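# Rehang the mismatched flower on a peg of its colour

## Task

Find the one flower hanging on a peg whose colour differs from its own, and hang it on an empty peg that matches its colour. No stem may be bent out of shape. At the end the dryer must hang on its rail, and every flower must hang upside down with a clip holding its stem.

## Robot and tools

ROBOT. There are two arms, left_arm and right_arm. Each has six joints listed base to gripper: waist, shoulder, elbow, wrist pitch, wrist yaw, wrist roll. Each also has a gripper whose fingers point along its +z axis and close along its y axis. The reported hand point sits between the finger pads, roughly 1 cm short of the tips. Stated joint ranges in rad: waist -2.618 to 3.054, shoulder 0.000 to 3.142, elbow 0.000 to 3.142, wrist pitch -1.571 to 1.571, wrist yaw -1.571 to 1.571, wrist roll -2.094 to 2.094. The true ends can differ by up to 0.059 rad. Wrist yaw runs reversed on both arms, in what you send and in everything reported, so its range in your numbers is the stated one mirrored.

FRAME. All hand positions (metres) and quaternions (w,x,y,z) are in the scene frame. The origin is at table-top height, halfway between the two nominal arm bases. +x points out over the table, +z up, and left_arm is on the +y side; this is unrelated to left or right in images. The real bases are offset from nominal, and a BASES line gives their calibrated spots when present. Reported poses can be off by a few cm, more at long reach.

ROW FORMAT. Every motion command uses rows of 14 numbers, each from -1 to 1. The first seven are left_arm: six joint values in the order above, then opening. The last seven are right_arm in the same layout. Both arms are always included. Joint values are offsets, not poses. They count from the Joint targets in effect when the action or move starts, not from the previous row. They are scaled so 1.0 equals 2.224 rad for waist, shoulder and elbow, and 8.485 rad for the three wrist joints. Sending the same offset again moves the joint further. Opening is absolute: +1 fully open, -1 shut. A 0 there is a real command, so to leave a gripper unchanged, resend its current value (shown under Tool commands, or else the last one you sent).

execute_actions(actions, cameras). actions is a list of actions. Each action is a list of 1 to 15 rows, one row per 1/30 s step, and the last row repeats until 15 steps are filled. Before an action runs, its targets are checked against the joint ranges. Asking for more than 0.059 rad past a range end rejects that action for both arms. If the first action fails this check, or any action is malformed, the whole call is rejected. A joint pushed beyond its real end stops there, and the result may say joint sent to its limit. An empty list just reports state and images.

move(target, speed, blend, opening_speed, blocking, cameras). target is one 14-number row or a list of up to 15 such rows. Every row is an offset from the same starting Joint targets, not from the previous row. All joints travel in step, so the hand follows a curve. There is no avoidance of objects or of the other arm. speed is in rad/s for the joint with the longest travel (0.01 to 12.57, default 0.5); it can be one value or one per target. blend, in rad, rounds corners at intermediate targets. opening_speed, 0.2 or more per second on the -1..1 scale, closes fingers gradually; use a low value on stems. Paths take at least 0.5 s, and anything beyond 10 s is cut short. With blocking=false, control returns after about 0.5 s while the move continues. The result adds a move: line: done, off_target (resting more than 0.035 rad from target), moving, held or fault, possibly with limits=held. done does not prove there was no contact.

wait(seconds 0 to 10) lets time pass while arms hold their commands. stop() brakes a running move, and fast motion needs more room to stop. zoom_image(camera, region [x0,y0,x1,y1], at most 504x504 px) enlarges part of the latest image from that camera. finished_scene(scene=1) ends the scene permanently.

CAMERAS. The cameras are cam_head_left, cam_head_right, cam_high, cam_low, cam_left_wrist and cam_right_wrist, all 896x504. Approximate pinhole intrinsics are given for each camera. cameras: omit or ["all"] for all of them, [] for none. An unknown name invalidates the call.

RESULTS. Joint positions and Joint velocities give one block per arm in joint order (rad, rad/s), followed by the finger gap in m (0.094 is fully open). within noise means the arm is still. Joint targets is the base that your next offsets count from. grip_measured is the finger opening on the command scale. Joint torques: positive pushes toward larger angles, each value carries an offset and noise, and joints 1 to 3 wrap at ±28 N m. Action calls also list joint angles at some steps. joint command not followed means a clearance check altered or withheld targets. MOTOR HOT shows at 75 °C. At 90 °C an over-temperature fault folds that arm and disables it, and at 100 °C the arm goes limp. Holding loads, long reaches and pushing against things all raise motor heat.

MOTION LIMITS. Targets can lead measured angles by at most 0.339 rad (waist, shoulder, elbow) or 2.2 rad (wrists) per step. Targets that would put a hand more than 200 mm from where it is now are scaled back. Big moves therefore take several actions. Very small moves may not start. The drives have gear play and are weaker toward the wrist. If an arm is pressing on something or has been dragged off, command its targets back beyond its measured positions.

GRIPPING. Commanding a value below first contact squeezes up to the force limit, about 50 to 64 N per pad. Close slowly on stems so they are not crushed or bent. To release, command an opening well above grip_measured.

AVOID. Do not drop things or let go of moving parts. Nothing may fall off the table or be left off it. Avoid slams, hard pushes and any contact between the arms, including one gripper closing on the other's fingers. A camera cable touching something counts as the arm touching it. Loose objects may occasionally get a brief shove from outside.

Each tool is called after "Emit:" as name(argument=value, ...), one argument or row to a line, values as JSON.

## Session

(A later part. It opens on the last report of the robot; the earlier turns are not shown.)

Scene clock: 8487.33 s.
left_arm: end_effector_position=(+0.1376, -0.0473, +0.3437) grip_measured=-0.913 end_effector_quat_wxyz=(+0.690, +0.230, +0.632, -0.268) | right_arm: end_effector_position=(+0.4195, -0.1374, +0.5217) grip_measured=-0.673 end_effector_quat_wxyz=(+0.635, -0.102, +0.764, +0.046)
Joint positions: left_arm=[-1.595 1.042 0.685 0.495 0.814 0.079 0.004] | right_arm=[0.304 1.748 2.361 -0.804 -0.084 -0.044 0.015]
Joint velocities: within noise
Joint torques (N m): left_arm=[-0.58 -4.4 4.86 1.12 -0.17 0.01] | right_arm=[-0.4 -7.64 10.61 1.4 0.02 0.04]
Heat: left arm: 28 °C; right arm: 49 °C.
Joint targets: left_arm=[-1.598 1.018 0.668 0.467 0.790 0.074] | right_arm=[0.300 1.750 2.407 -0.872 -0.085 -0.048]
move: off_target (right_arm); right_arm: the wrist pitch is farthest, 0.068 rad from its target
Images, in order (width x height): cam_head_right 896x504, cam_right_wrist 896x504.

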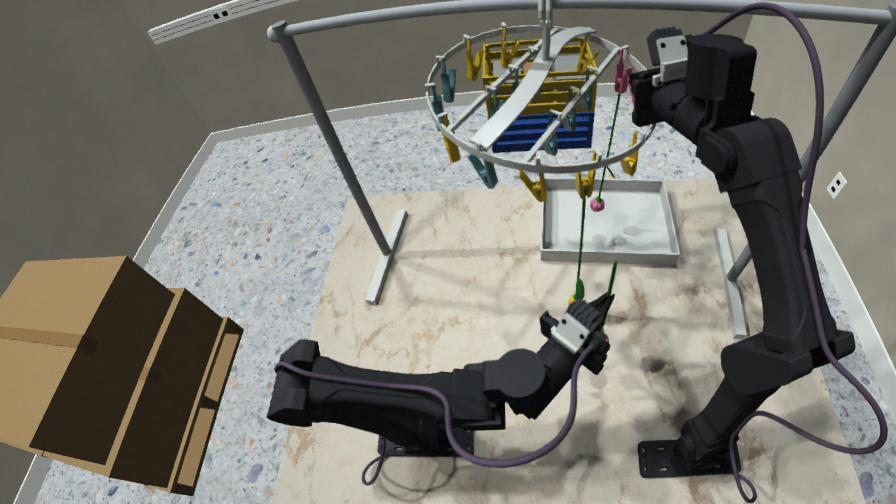

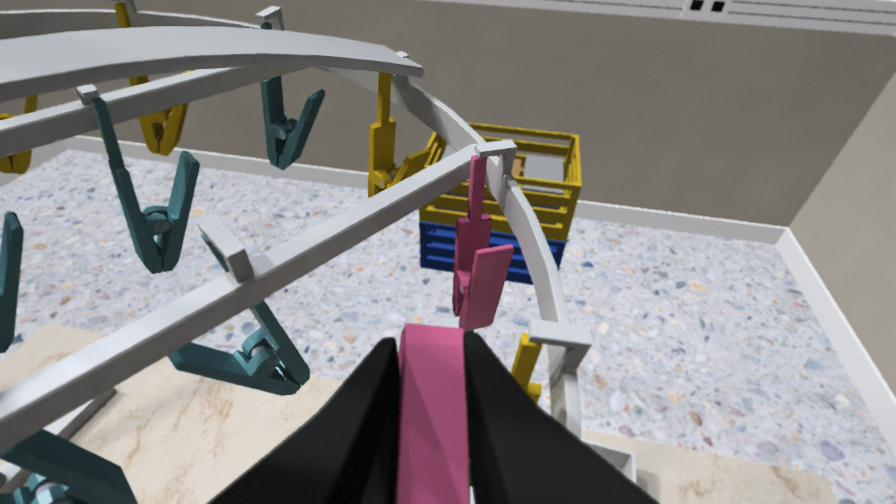

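Emit:
move(
  target=[0,0,0,0,0,0,-0.96,0,0,0,0,0,0,-0.40],
  opening_speed=0.5,
  cameras=["cam_right_wrist","cam_head_right"],
)

Emit:
zoom_image(
  camera="cam_head_right",
  region=[520, 30, 700, 150],
)

Scene clock: 8496.53 s.
left_arm: end_effector_position=(+0.1376, -0.0473, +0.3437) grip_measured=-0.913 end_effector_quat_wxyz=(+0.690, +0.230, +0.632, -0.268) | right_arm: end_effector_position=(+0.4199, -0.1365, +0.5170) grip_measured=-0.402 end_effector_quat_wxyz=(+0.629, -0.104, +0.769, +0.046)
Joint positions: left_arm=[-1.595 1.042 0.685 0.495 0.814 0.079 0.004] | right_arm=[0.305 1.751 2.361 -0.817 -0.084 -0.044 0.028]
Joint velocities: within noise
Joint torques (N m): left_arm=[-0.51 -4.34 4.81 1.07 -0.18 0] | right_arm=[-0.4 -8.09 10.63 1.5 0.02 0.04]
Heat: left arm: 28 °C; right arm: 45 °C.
Joint targets: left_arm=[-1.598 1.018 0.668 0.467 0.790 0.074] | right_arm=[0.300 1.750 2.407 -0.872 -0.085 -0.048]
move: off_target (right_arm); right_arm: the wrist pitch is farthest, 0.055 rad from its target
Images, in order (width x height): cam_head_right 896x504, cam_right_wrist 896x504.

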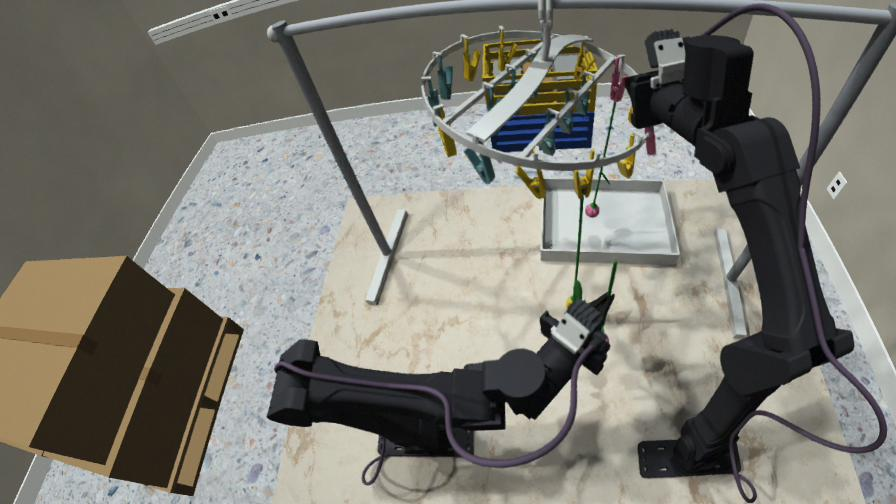

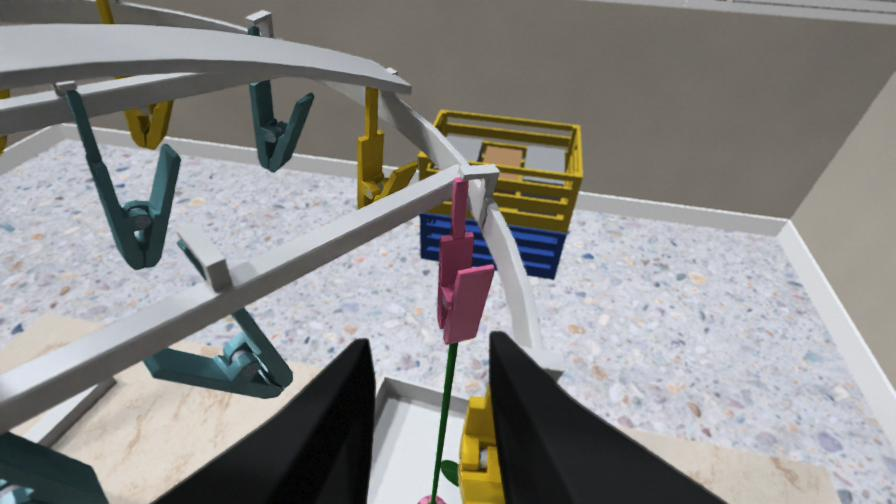

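Scaled by 2.800 from the camera's 896x504 image, which has a finer 1280x720 frame.

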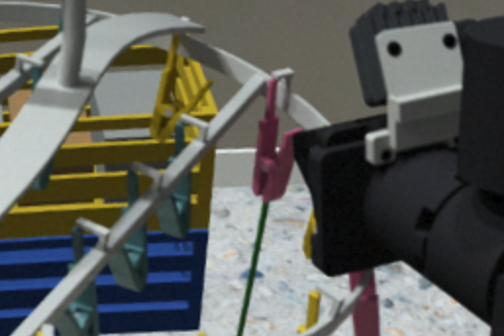

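Emit:
move(
  target=[
    [0,0,0,0,0,0,-0.96,0.0549,-0.0674,-0.0463,-0.0052,-0.0362,0.0084,-0.40],
    [0,0,0,0,0,0,-0.96,-0.3067,-0.1421,-0.1987,0.0363,0.1590,-0.002,-0.40],
  ],
  speed=0.4,
  blend=0.03,
  cameras=["cam_head_right","cam_high","cam_right_wrist"],
)

Scene clock: 8550.70 s.
left_arm: end_effector_position=(+0.1376, -0.0473, +0.3437) grip_measured=-0.913 end_effector_quat_wxyz=(+0.690, +0.230, +0.632, -0.268) | right_arm: end_effector_position=(+0.3037, -0.2196, +0.5403) grip_measured=-0.402 end_effector_quat_wxyz=(+0.624, -0.277, +0.664, +0.304)
Joint positions: left_arm=[-1.595 1.042 0.685 0.495 0.814 0.079 0.004] | right_arm=[-0.38 1.462 1.981 -0.63 1.24 -0.047 0.028]
Joint velocities: within noise
Joint torques (N m): left_arm=[-0.55 -4.46 4.74 1.07 -0.25 -0.04] | right_arm=[-0.46 -7.61 4.77 2.15 0.23 -0.13]
Heat: left arm: 28 °C; right arm: 41 °C.
Joint targets: left_arm=[-1.598 1.018 0.668 0.467 0.790 0.074] | right_arm=[-0.382 1.434 1.965 -0.564 1.264 -0.065]
move: off_target (right_arm); right_arm: the wrist pitch is farthest, 0.066 rad from its target
Images, in order (width x height): cam_head_right 896x504, cam_high 896x504, cam_right_wrist 896x504.

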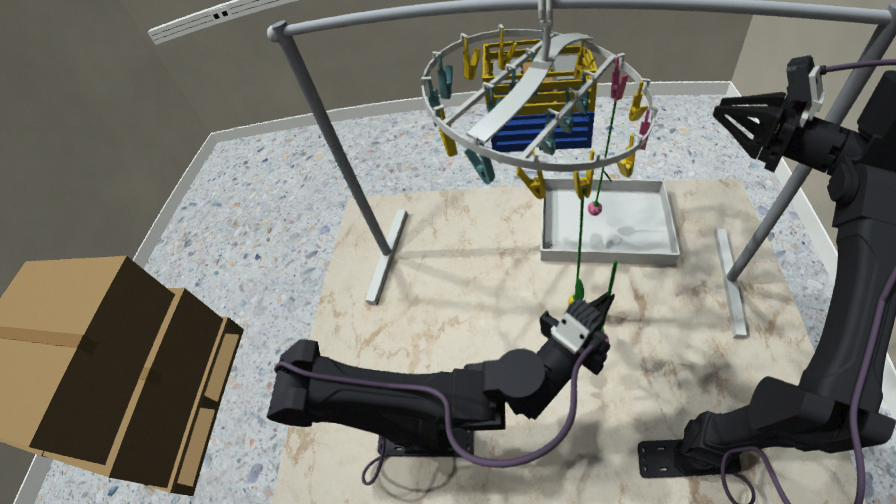

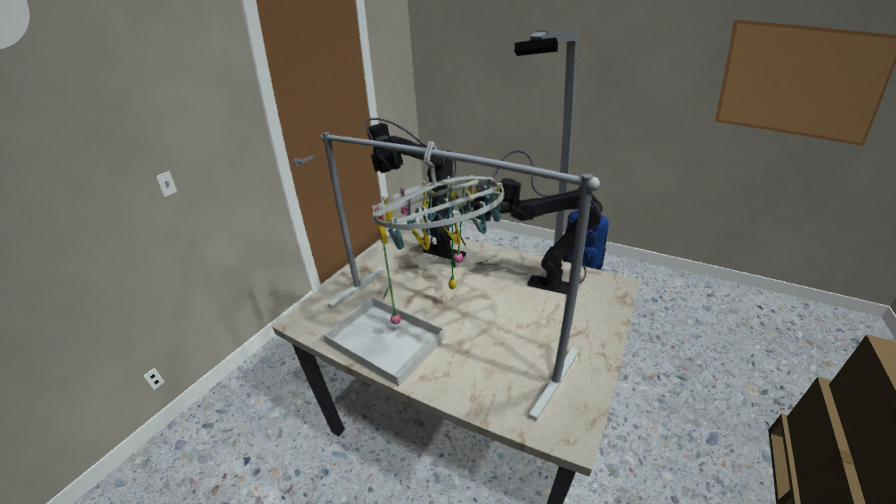

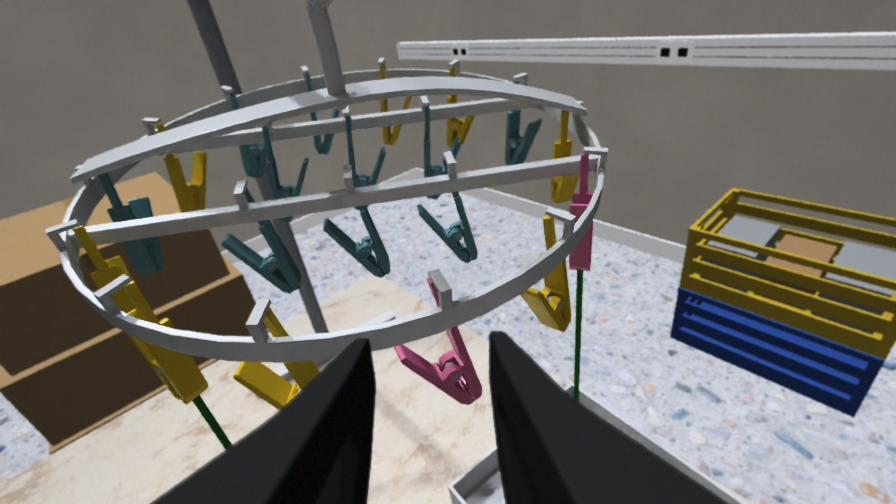

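Emit:
zoom_image(
  camera="cam_right_wrist",
  region=[380, 250, 620, 430],
)

Emit:
zoom_image(
  camera="cam_head_right",
  region=[520, 30, 700, 150],
)

Scaled by 2.100 from the camera's 896x504 image, which has a finer 1280x720 frame.

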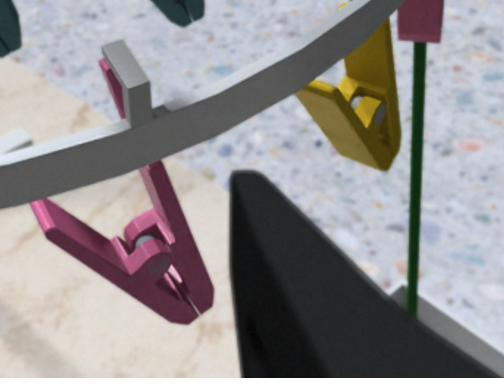

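Scaled by 2.800 from the camera's 896x504 image, which has a finer 1280x720 frame.

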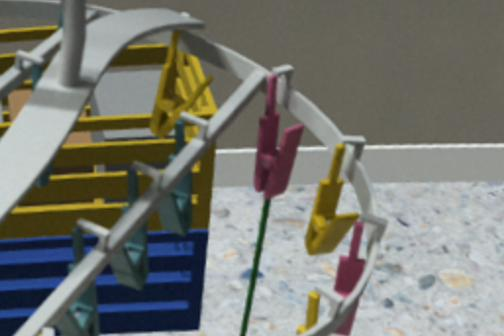

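Emit:
move(
  target=[0,0,0,0,0,0,-0.96,0.0481,0.1115,-0.0679,0.0649,0.0331,0,-0.40],
  speed=0.4,
  cameras=["cam_right_wrist","cam_head_right","cam_high"],
)

Scene clock: 8588.50 s.
left_arm: end_effector_position=(+0.1376, -0.0473, +0.3437) grip_measured=-0.913 end_effector_quat_wxyz=(+0.690, +0.230, +0.632, -0.268) | right_arm: end_effector_position=(+0.3571, -0.1911, +0.4796) grip_measured=-0.402 end_effector_quat_wxyz=(+0.597, -0.447, +0.547, +0.380)
Joint positions: left_arm=[-1.595 1.042 0.685 0.495 0.814 0.079 0.004] | right_arm=[-0.275 1.69 1.829 -0.069 1.539 -0.047 0.028]
Joint velocities: within noise
Joint torques (N m): left_arm=[-0.65 -4.48 4.85 1.12 -0.21 0.04] | right_arm=[0.61 -9.14 5.96 1.8 0.07 -0.12]
Heat: left arm: 28 °C; right arm: 43 °C.
Joint targets: left_arm=[-1.598 1.018 0.668 0.467 0.790 0.074] | right_arm=[-0.275 1.682 1.814 -0.013 1.545 -0.065]
move: off_target (right_arm); right_arm: the wrist pitch is farthest, 0.056 rad from its target
Images, in order (width x height): cam_head_right 896x504, cam_high 896x504, cam_right_wrist 896x504.

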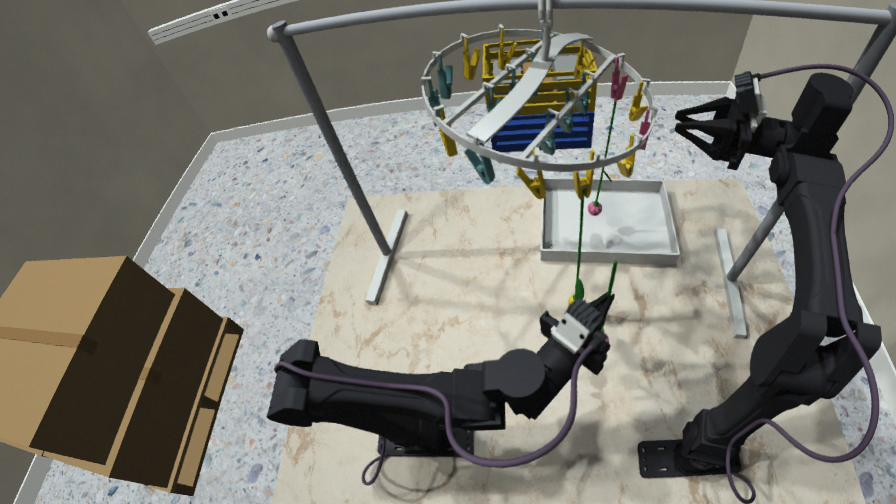

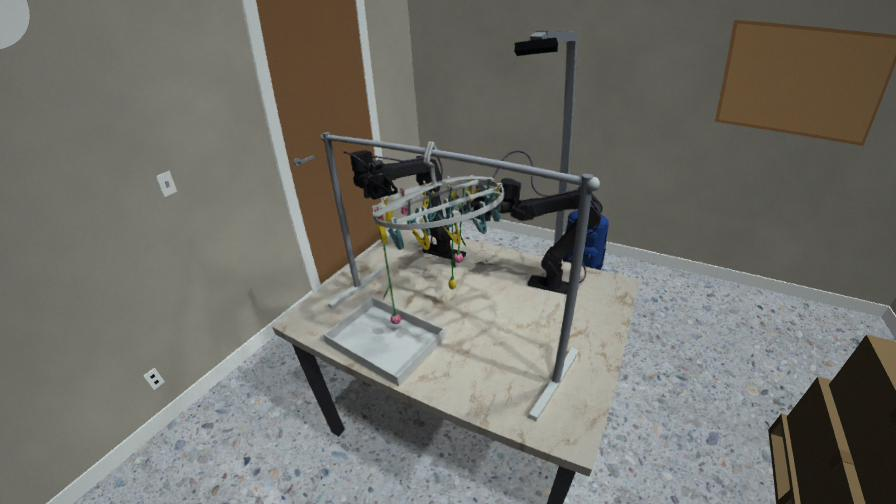

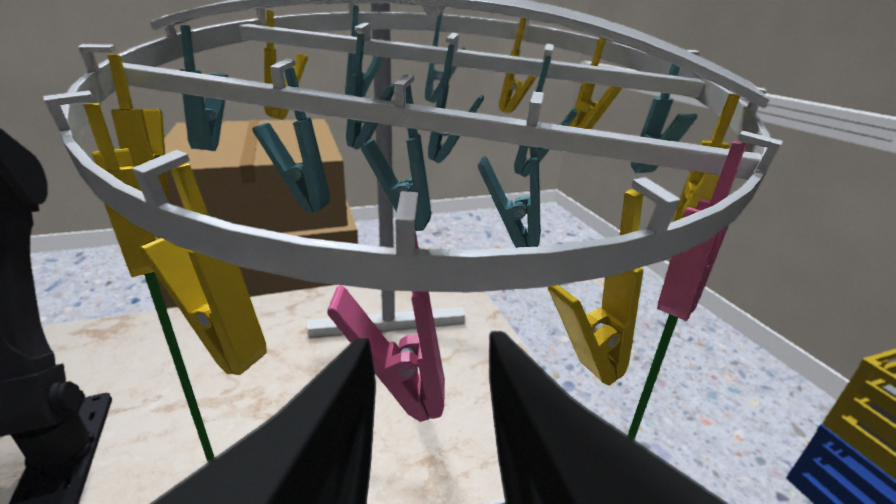

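Emit:
zoom_image(
  camera="cam_right_wrist",
  region=[320, 180, 500, 430],
)

Scaled by 2.016 from the camera's 896x504 image, which has a finer 1280x720 frame.

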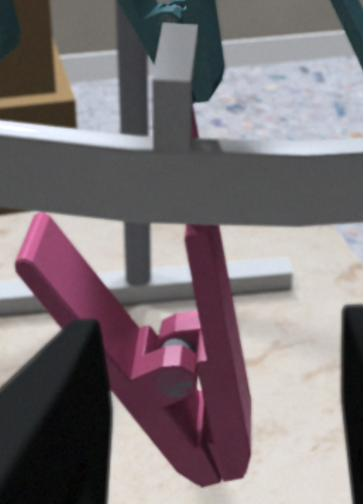

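Emit:
move(
  target=[0,0,0,0,0,0,-0.96,0.0175,-0.0378,-0.0724,0.0042,-0.0035,0,-0.25],
  speed=0.3,
  cameras=["cam_right_wrist"],
)

Scene clock: 8733.90 s.
left_arm: end_effector_position=(+0.1376, -0.0473, +0.3437) grip_measured=-0.913 end_effector_quat_wxyz=(+0.690, +0.230, +0.632, -0.268) | right_arm: end_effector_position=(+0.3503, -0.1751, +0.4532) grip_measured=-0.252 end_effector_quat_wxyz=(+0.581, -0.436, +0.557, +0.404)
Joint positions: left_arm=[-1.595 1.042 0.685 0.495 0.814 0.079 0.004] | right_arm=[-0.236 1.631 1.674 -0.035 1.521 -0.049 0.035]
Joint velocities: within noise
Joint torques (N m): left_arm=[-0.47 -4.62 4.71 1.08 -0.19 0.02] | right_arm=[0.51 -11.34 5.78 1.87 -0.12 -0.12]
Heat: left arm: 28 °C; right arm: 42 °C.
Joint targets: left_arm=[-1.598 1.018 0.668 0.467 0.790 0.074] | right_arm=[-0.236 1.598 1.653 0.022 1.515 -0.065]
move: off_target (right_arm); right_arm: the wrist pitch is farthest, 0.058 rad from its target
Images, in order (width x height): cam_right_wrist 896x504.

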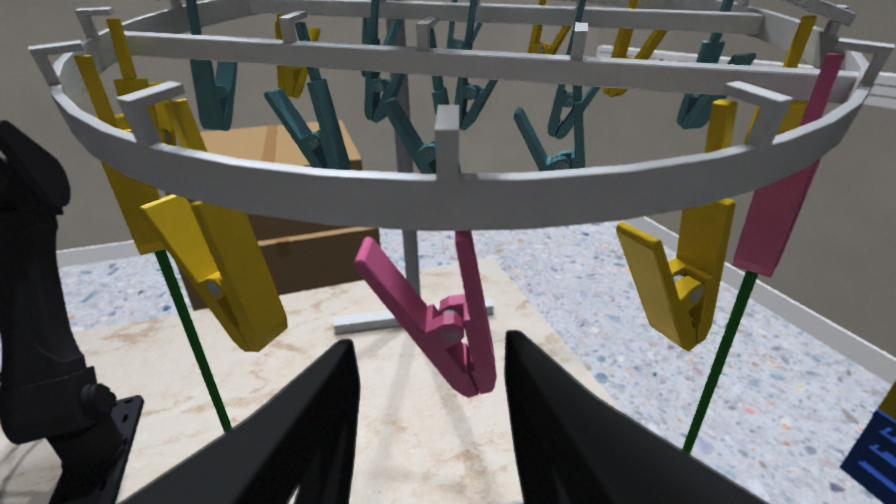

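Emit:
move(
  target=[
    [0,0,0,0,0,0,-0.96,0.0216,0.0076,0.0166,0.0005,-0.0072,0,-0.25],
    [0,0,0,0,0,0,-0.96,0.0531,0.0205,0.0337,0.0006,-0.0154,0,-0.25],
  ],
  speed=0.12,
  blend=0.02,
  cameras=["cam_right_wrist"],
)

Scene clock: 8787.40 s.
left_arm: end_effector_position=(+0.1376, -0.0473, +0.3437) grip_measured=-0.913 end_effector_quat_wxyz=(+0.690, +0.230, +0.632, -0.268) | right_arm: end_effector_position=(+0.3651, -0.1360, +0.4483) grip_measured=-0.252 end_effector_quat_wxyz=(+0.581, -0.429, +0.562, +0.403)
Joint positions: left_arm=[-1.595 1.042 0.685 0.495 0.814 0.079 0.004] | right_arm=[-0.118 1.647 1.674 -0.031 1.39 -0.049 0.035]
Joint velocities: within noise
Joint torques (N m): left_arm=[-0.49 -4.4 4.74 1.06 -0.18 -0.01] | right_arm=[0.51 -8.62 12.97 1.96 -0.11 -0.12]
Heat: left arm: 28 °C; right arm: 40 °C.
Joint targets: left_arm=[-1.598 1.018 0.668 0.467 0.790 0.074] | right_arm=[-0.118 1.643 1.728 0.027 1.384 -0.065]
move: off_target (right_arm); right_arm: the wrist pitch is farthest, 0.058 rad from its target
Images, in order (width x height): cam_right_wrist 896x504.

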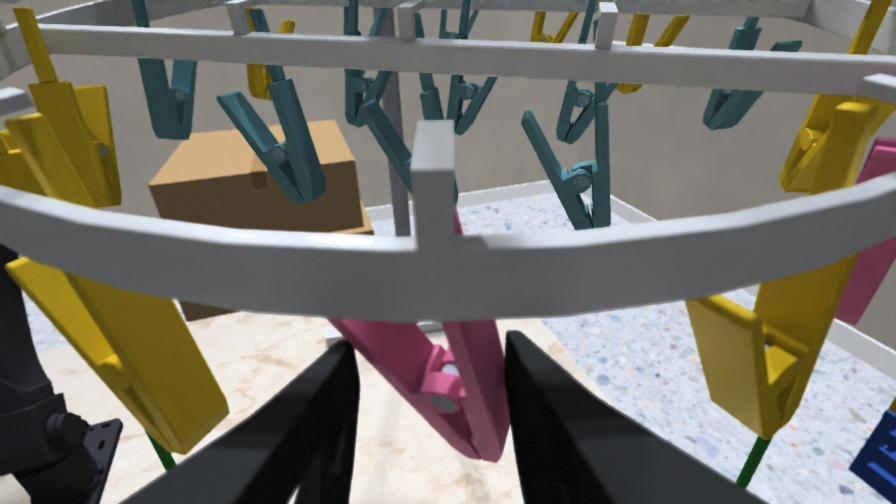

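Emit:
zoom_image(
  camera="cam_right_wrist",
  region=[300, 290, 560, 504],
)

Emit:
zoom_image(
  camera="cam_head_right",
  region=[560, 60, 720, 180],
)

Scaled by 1.938 from the camera's 896x504 image, which has a finer 1280x720 frame.

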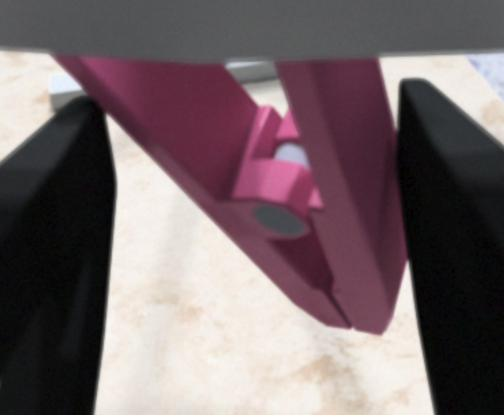

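This scene's latest camera images include none from cam_head_right. They are from: cam_right_wrist. cam_head_right's image comes with the result of a call that names it in "cameras".

Emit:
execute_actions(
  actions=[],
  cameras=["cam_head_right","cam_head_left"],
)

Emit:
zoom_image(
  camera="cam_head_right",
  region=[580, 70, 700, 180],
)

Scene clock: 8840.53 s.
left_arm: end_effector_position=(+0.1376, -0.0473, +0.3437) grip_measured=-0.913 end_effector_quat_wxyz=(+0.690, +0.230, +0.632, -0.268) | right_arm: end_effector_position=(+0.3654, -0.1361, +0.4483) grip_measured=-0.252 end_effector_quat_wxyz=(+0.581, -0.429, +0.562, +0.403)
Joint positions: left_arm=[-1.595 1.042 0.685 0.495 0.814 0.079 0.004] | right_arm=[-0.118 1.647 1.674 -0.031 1.389 -0.049 0.035]
Joint velocities: within noise
Joint torques (N m): left_arm=[-0.42 -4.36 4.79 1.08 -0.23 0.03] | right_arm=[0.49 -8.61 12.97 1.96 -0.11 -0.12]
Heat: left arm: 28 °C; right arm: 39 °C.
Joint targets: left_arm=[-1.598 1.018 0.668 0.467 0.790 0.074] | right_arm=[-0.118 1.643 1.728 0.027 1.384 -0.065]
Tool commands: left_gripper/opening=-0.96 right_gripper/opening=-0.25
Images, in order (width x height): cam_head_left 896x504, cam_head_right 896x504.

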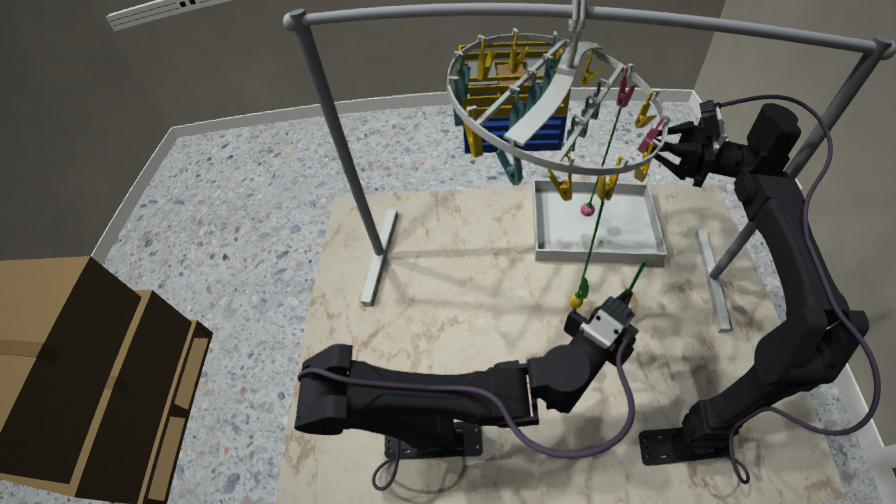

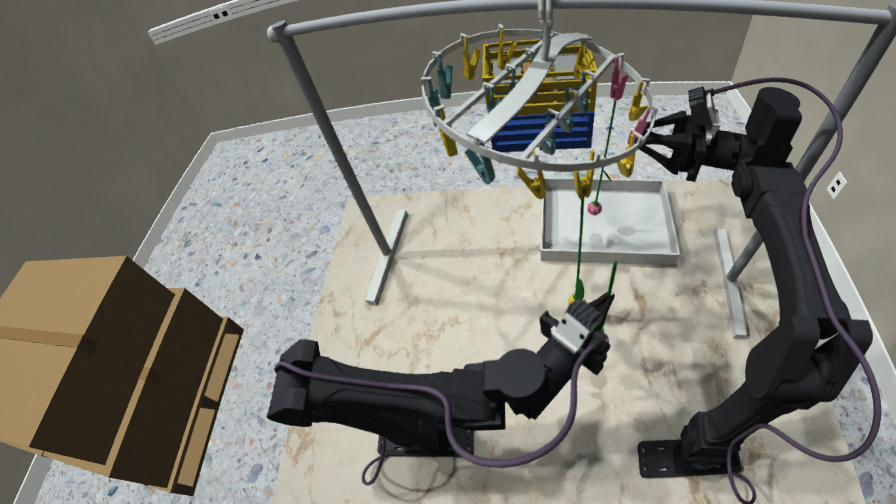

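Scaled by 4.200 from the camera's 896x504 image, which has a finer 1280x720 frame.

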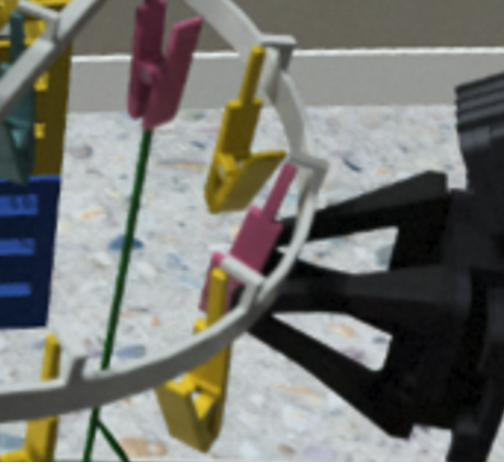

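Emit:
move(
  target=[0,0,0,0,0,0,-0.96,0,0,0,0,0,0,-0.05],
  opening_speed=0.3,
  cameras=["cam_right_wrist"],
)

Scene clock: 8933.60 s.
left_arm: end_effector_position=(+0.1376, -0.0473, +0.3437) grip_measured=-0.913 end_effector_quat_wxyz=(+0.690, +0.230, +0.632, -0.268) | right_arm: end_effector_position=(+0.3654, -0.1361, +0.4483) grip_measured=-0.052 end_effector_quat_wxyz=(+0.581, -0.429, +0.562, +0.403)
Joint positions: left_arm=[-1.595 1.042 0.685 0.495 0.814 0.079 0.004] | right_arm=[-0.118 1.647 1.674 -0.031 1.389 -0.049 0.045]
Joint velocities: within noise
Joint torques (N m): left_arm=[-0.46 -4.42 4.71 1.1 -0.21 0.01] | right_arm=[0.49 -8.59 12.97 1.96 -0.11 -0.11]
Heat: left arm: 28 °C; right arm: 39 °C.
Joint targets: left_arm=[-1.598 1.018 0.668 0.467 0.790 0.074] | right_arm=[-0.118 1.643 1.728 0.027 1.384 -0.065]
move: off_target (right_arm); right_arm: the wrist pitch is farthest, 0.058 rad from its target
Images, in order (width x height): cam_right_wrist 896x504.

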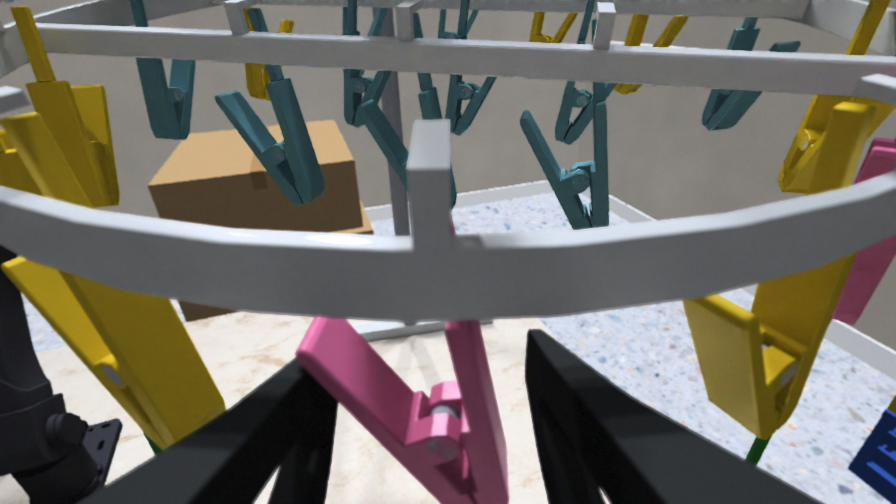

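Emit:
move(
  target=[0,0,0,0,0,0,-0.96,0,0,0,0,0,0,-0.46],
  opening_speed=0.2,
  cameras=["cam_right_wrist"],
)

Scene clock: 8970.70 s.
left_arm: end_effector_position=(+0.1376, -0.0473, +0.3437) grip_measured=-0.913 end_effector_quat_wxyz=(+0.690, +0.230, +0.632, -0.268) | right_arm: end_effector_position=(+0.3654, -0.1361, +0.4483) grip_measured=-0.454 end_effector_quat_wxyz=(+0.581, -0.429, +0.562, +0.403)
Joint positions: left_arm=[-1.595 1.042 0.685 0.495 0.814 0.079 0.004] | right_arm=[-0.118 1.647 1.674 -0.031 1.389 -0.049 0.026]
Joint velocities: within noise
Joint torques (N m): left_arm=[-0.57 -4.72 4.71 1.12 -0.23 0.03] | right_arm=[0.49 -8.61 12.97 1.96 -0.11 -0.12]
Heat: left arm: 28 °C; right arm: 39 °C.
Joint targets: left_arm=[-1.598 1.018 0.668 0.467 0.790 0.074] | right_arm=[-0.118 1.643 1.728 0.027 1.384 -0.065]
move: off_target (right_arm); right_arm: the wrist pitch is farthest, 0.058 rad from its target
Images, in order (width x height): cam_right_wrist 896x504.

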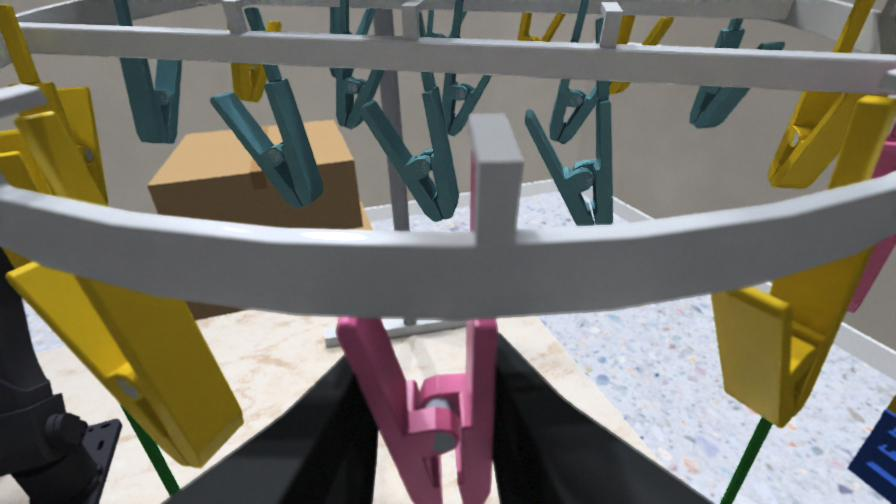

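Emit:
move(
  target=[0,0,0,0,0,0,-0.96,0,0,0,0,0,0,-0.55],
  opening_speed=0.2,
  cameras=["cam_right_wrist"],
)

Emit:
zoom_image(
  camera="cam_right_wrist",
  region=[300, 290, 560, 504],
)

Scene clock: 8977.37 s.
left_arm: end_effector_position=(+0.1376, -0.0473, +0.3437) grip_measured=-0.913 end_effector_quat_wxyz=(+0.690, +0.230, +0.632, -0.268) | right_arm: end_effector_position=(+0.3654, -0.1361, +0.4483) grip_measured=-0.536 end_effector_quat_wxyz=(+0.581, -0.429, +0.562, +0.403)
Joint positions: left_arm=[-1.595 1.042 0.685 0.495 0.814 0.079 0.004] | right_arm=[-0.118 1.647 1.674 -0.031 1.389 -0.049 0.022]
Joint velocities: within noise
Joint torques (N m): left_arm=[-0.58 -4.44 4.97 1.06 -0.25 0.03] | right_arm=[0.49 -8.59 12.97 1.96 -0.11 -0.12]
Heat: left arm: 28 °C; right arm: 39 °C.
Joint targets: left_arm=[-1.598 1.018 0.668 0.467 0.790 0.074] | right_arm=[-0.118 1.643 1.728 0.027 1.384 -0.065]
move: off_target (right_arm); right_arm: the wrist pitch is farthest, 0.058 rad from its target
Images, in order (width x height): cam_right_wrist 896x504.

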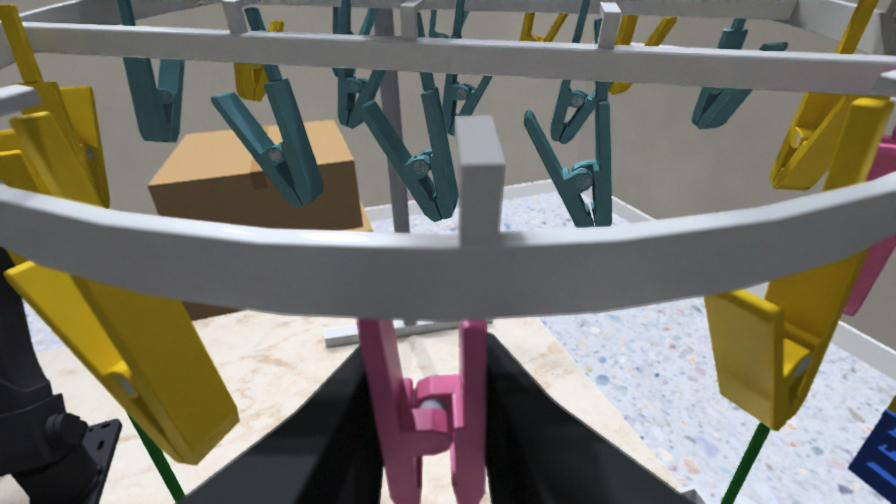

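Scaled by 1.938 from the camera's 896x504 image, which has a finer 1280x720 frame.

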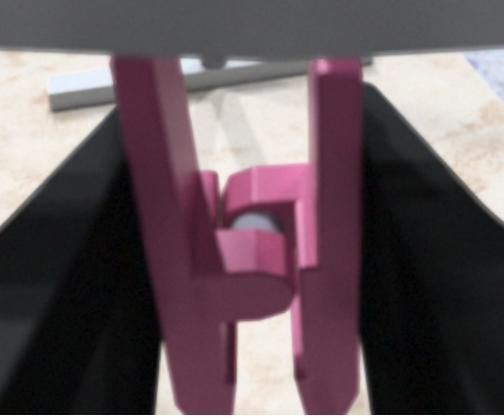

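Emit:
move(
  target=[0.0157,0.3988,0.3228,0.0209,0.0862,0,-0.96,0,0,0,0,0,0,-0.55],
  speed=0.4,
  cameras=["cam_head_right","cam_left_wrist"],
)

Scene clock: 9029.70 s.
left_arm: end_effector_position=(+0.1969, -0.1385, +0.2853) grip_measured=-0.913 end_effector_quat_wxyz=(+0.707, +0.025, +0.707, +0.025) | right_arm: end_effector_position=(+0.3654, -0.1361, +0.4483) grip_measured=-0.537 end_effector_quat_wxyz=(+0.581, -0.429, +0.562, +0.403)
Joint positions: left_arm=[-1.576 1.907 1.331 0.586 1.519 0.079 0.004] | right_arm=[-0.118 1.647 1.674 -0.031 1.389 -0.049 0.022]
Joint velocities: within noise
Joint torques (N m): left_arm=[0.62 -9.81 10.37 1.56 0.05 0] | right_arm=[0.49 -8.61 12.97 1.96 -0.1 -0.12]
Heat: left arm: 29 °C; right arm: 39 °C.
Joint targets: left_arm=[-1.563 1.905 1.386 0.644 1.522 0.074] | right_arm=[-0.118 1.643 1.728 0.027 1.384 -0.065]
move: off_target (left_arm, right_arm); left_arm: the wrist pitch is farthest, 0.059 rad from its target; right_arm: the wrist pitch is farthest, 0.058 rad from its target
Images, in order (width x height): cam_head_right 896x504, cam_left_wrist 896x504.

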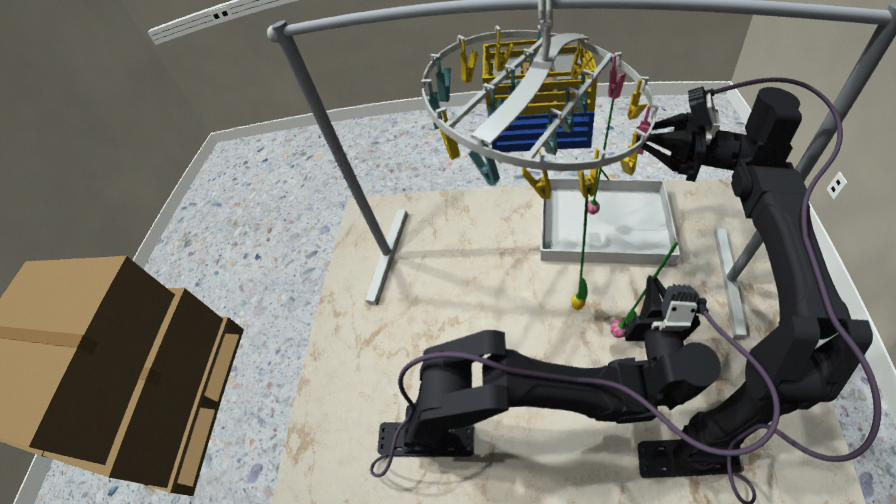

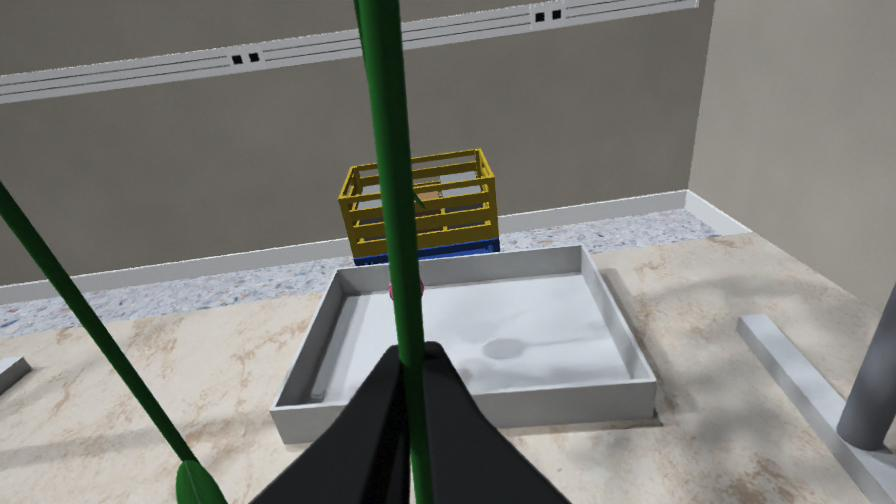

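Emit:
zoom_image(
  camera="cam_head_right",
  region=[540, 100, 740, 360],
)

Scaled by 1.938 from the camera's 896x504 image, which has a finer 1280x720 frame.

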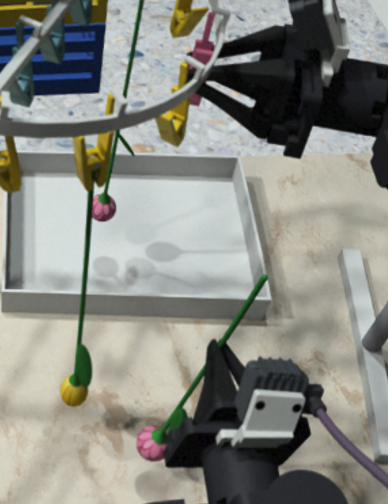

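Emit:
move(
  target=[0,0,0,0,0,-0.0124,-0.96,0,0,0,0,0,0,-0.55],
  speed=0.3,
  cameras=["cam_left_wrist","cam_high","cam_head_right"],
)

Emit:
zoom_image(
  camera="cam_high",
  region=[360, 160, 500, 330],
)

Scene clock: 9098.87 s.
left_arm: end_effector_position=(+0.1969, -0.1382, +0.2854) grip_measured=-0.913 end_effector_quat_wxyz=(+0.707, -0.007, +0.707, -0.006) | right_arm: end_effector_position=(+0.3654, -0.1361, +0.4483) grip_measured=-0.537 end_effector_quat_wxyz=(+0.581, -0.429, +0.562, +0.403)
Joint positions: left_arm=[-1.576 1.907 1.331 0.587 1.521 -0.008 0.004] | right_arm=[-0.118 1.647 1.674 -0.031 1.389 -0.049 0.022]
Joint velocities: within noise
Joint torques (N m): left_arm=[0.66 -10.1 10.4 1.52 0.03 -0.18] | right_arm=[0.49 -8.61 12.97 1.96 -0.11 -0.12]
Heat: left arm: 36 °C; right arm: 40 °C.
Joint targets: left_arm=[-1.563 1.905 1.386 0.644 1.522 -0.031] | right_arm=[-0.118 1.643 1.728 0.027 1.384 -0.065]
move: off_target (left_arm, right_arm); left_arm: the wrist pitch is farthest, 0.057 rad from its target; right_arm: the wrist pitch is farthest, 0.058 rad from its target
Images, in order (width x height): cam_head_right 896x504, cam_high 896x504, cam_left_wrist 896x504.

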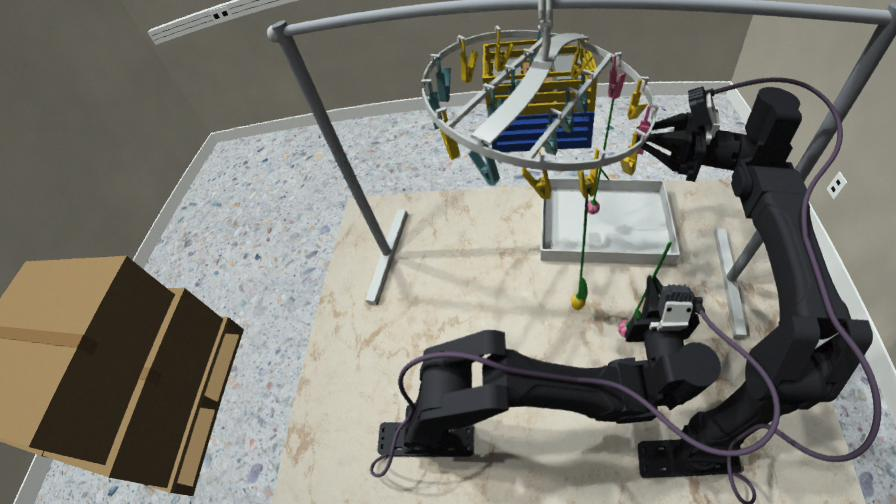

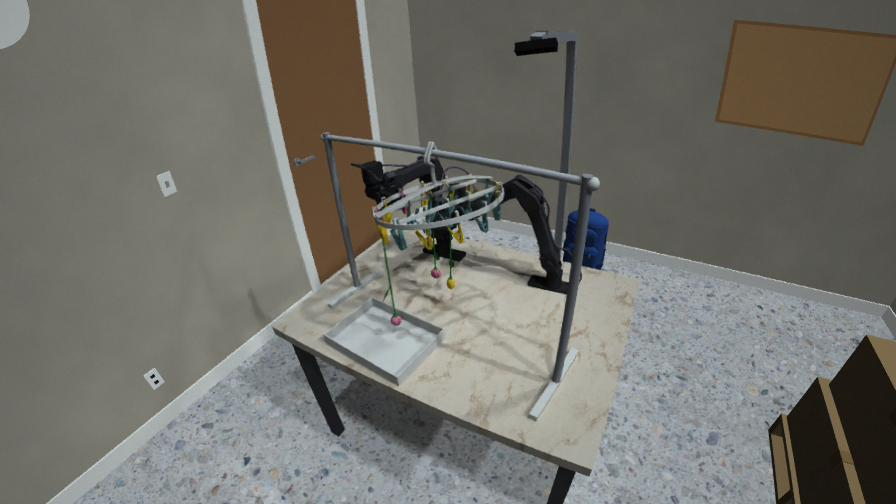

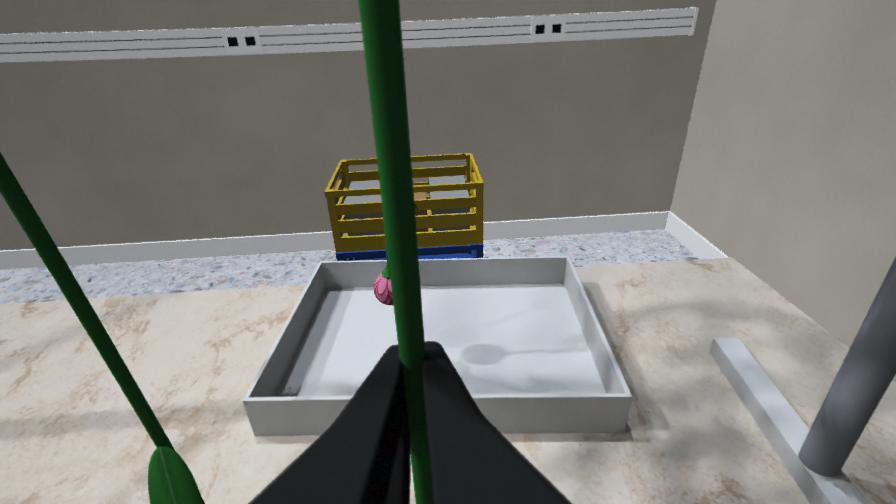

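Scaled by 2.965 from the camera's 896x504 image, which has a finer 1280x720 frame.

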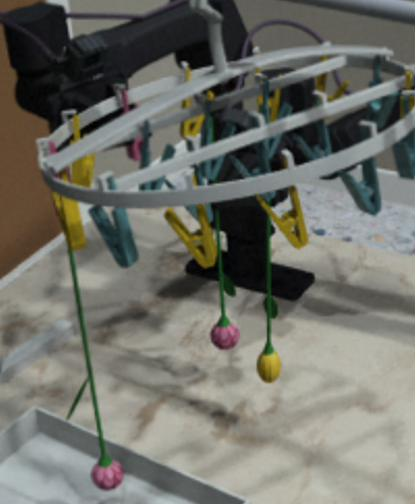

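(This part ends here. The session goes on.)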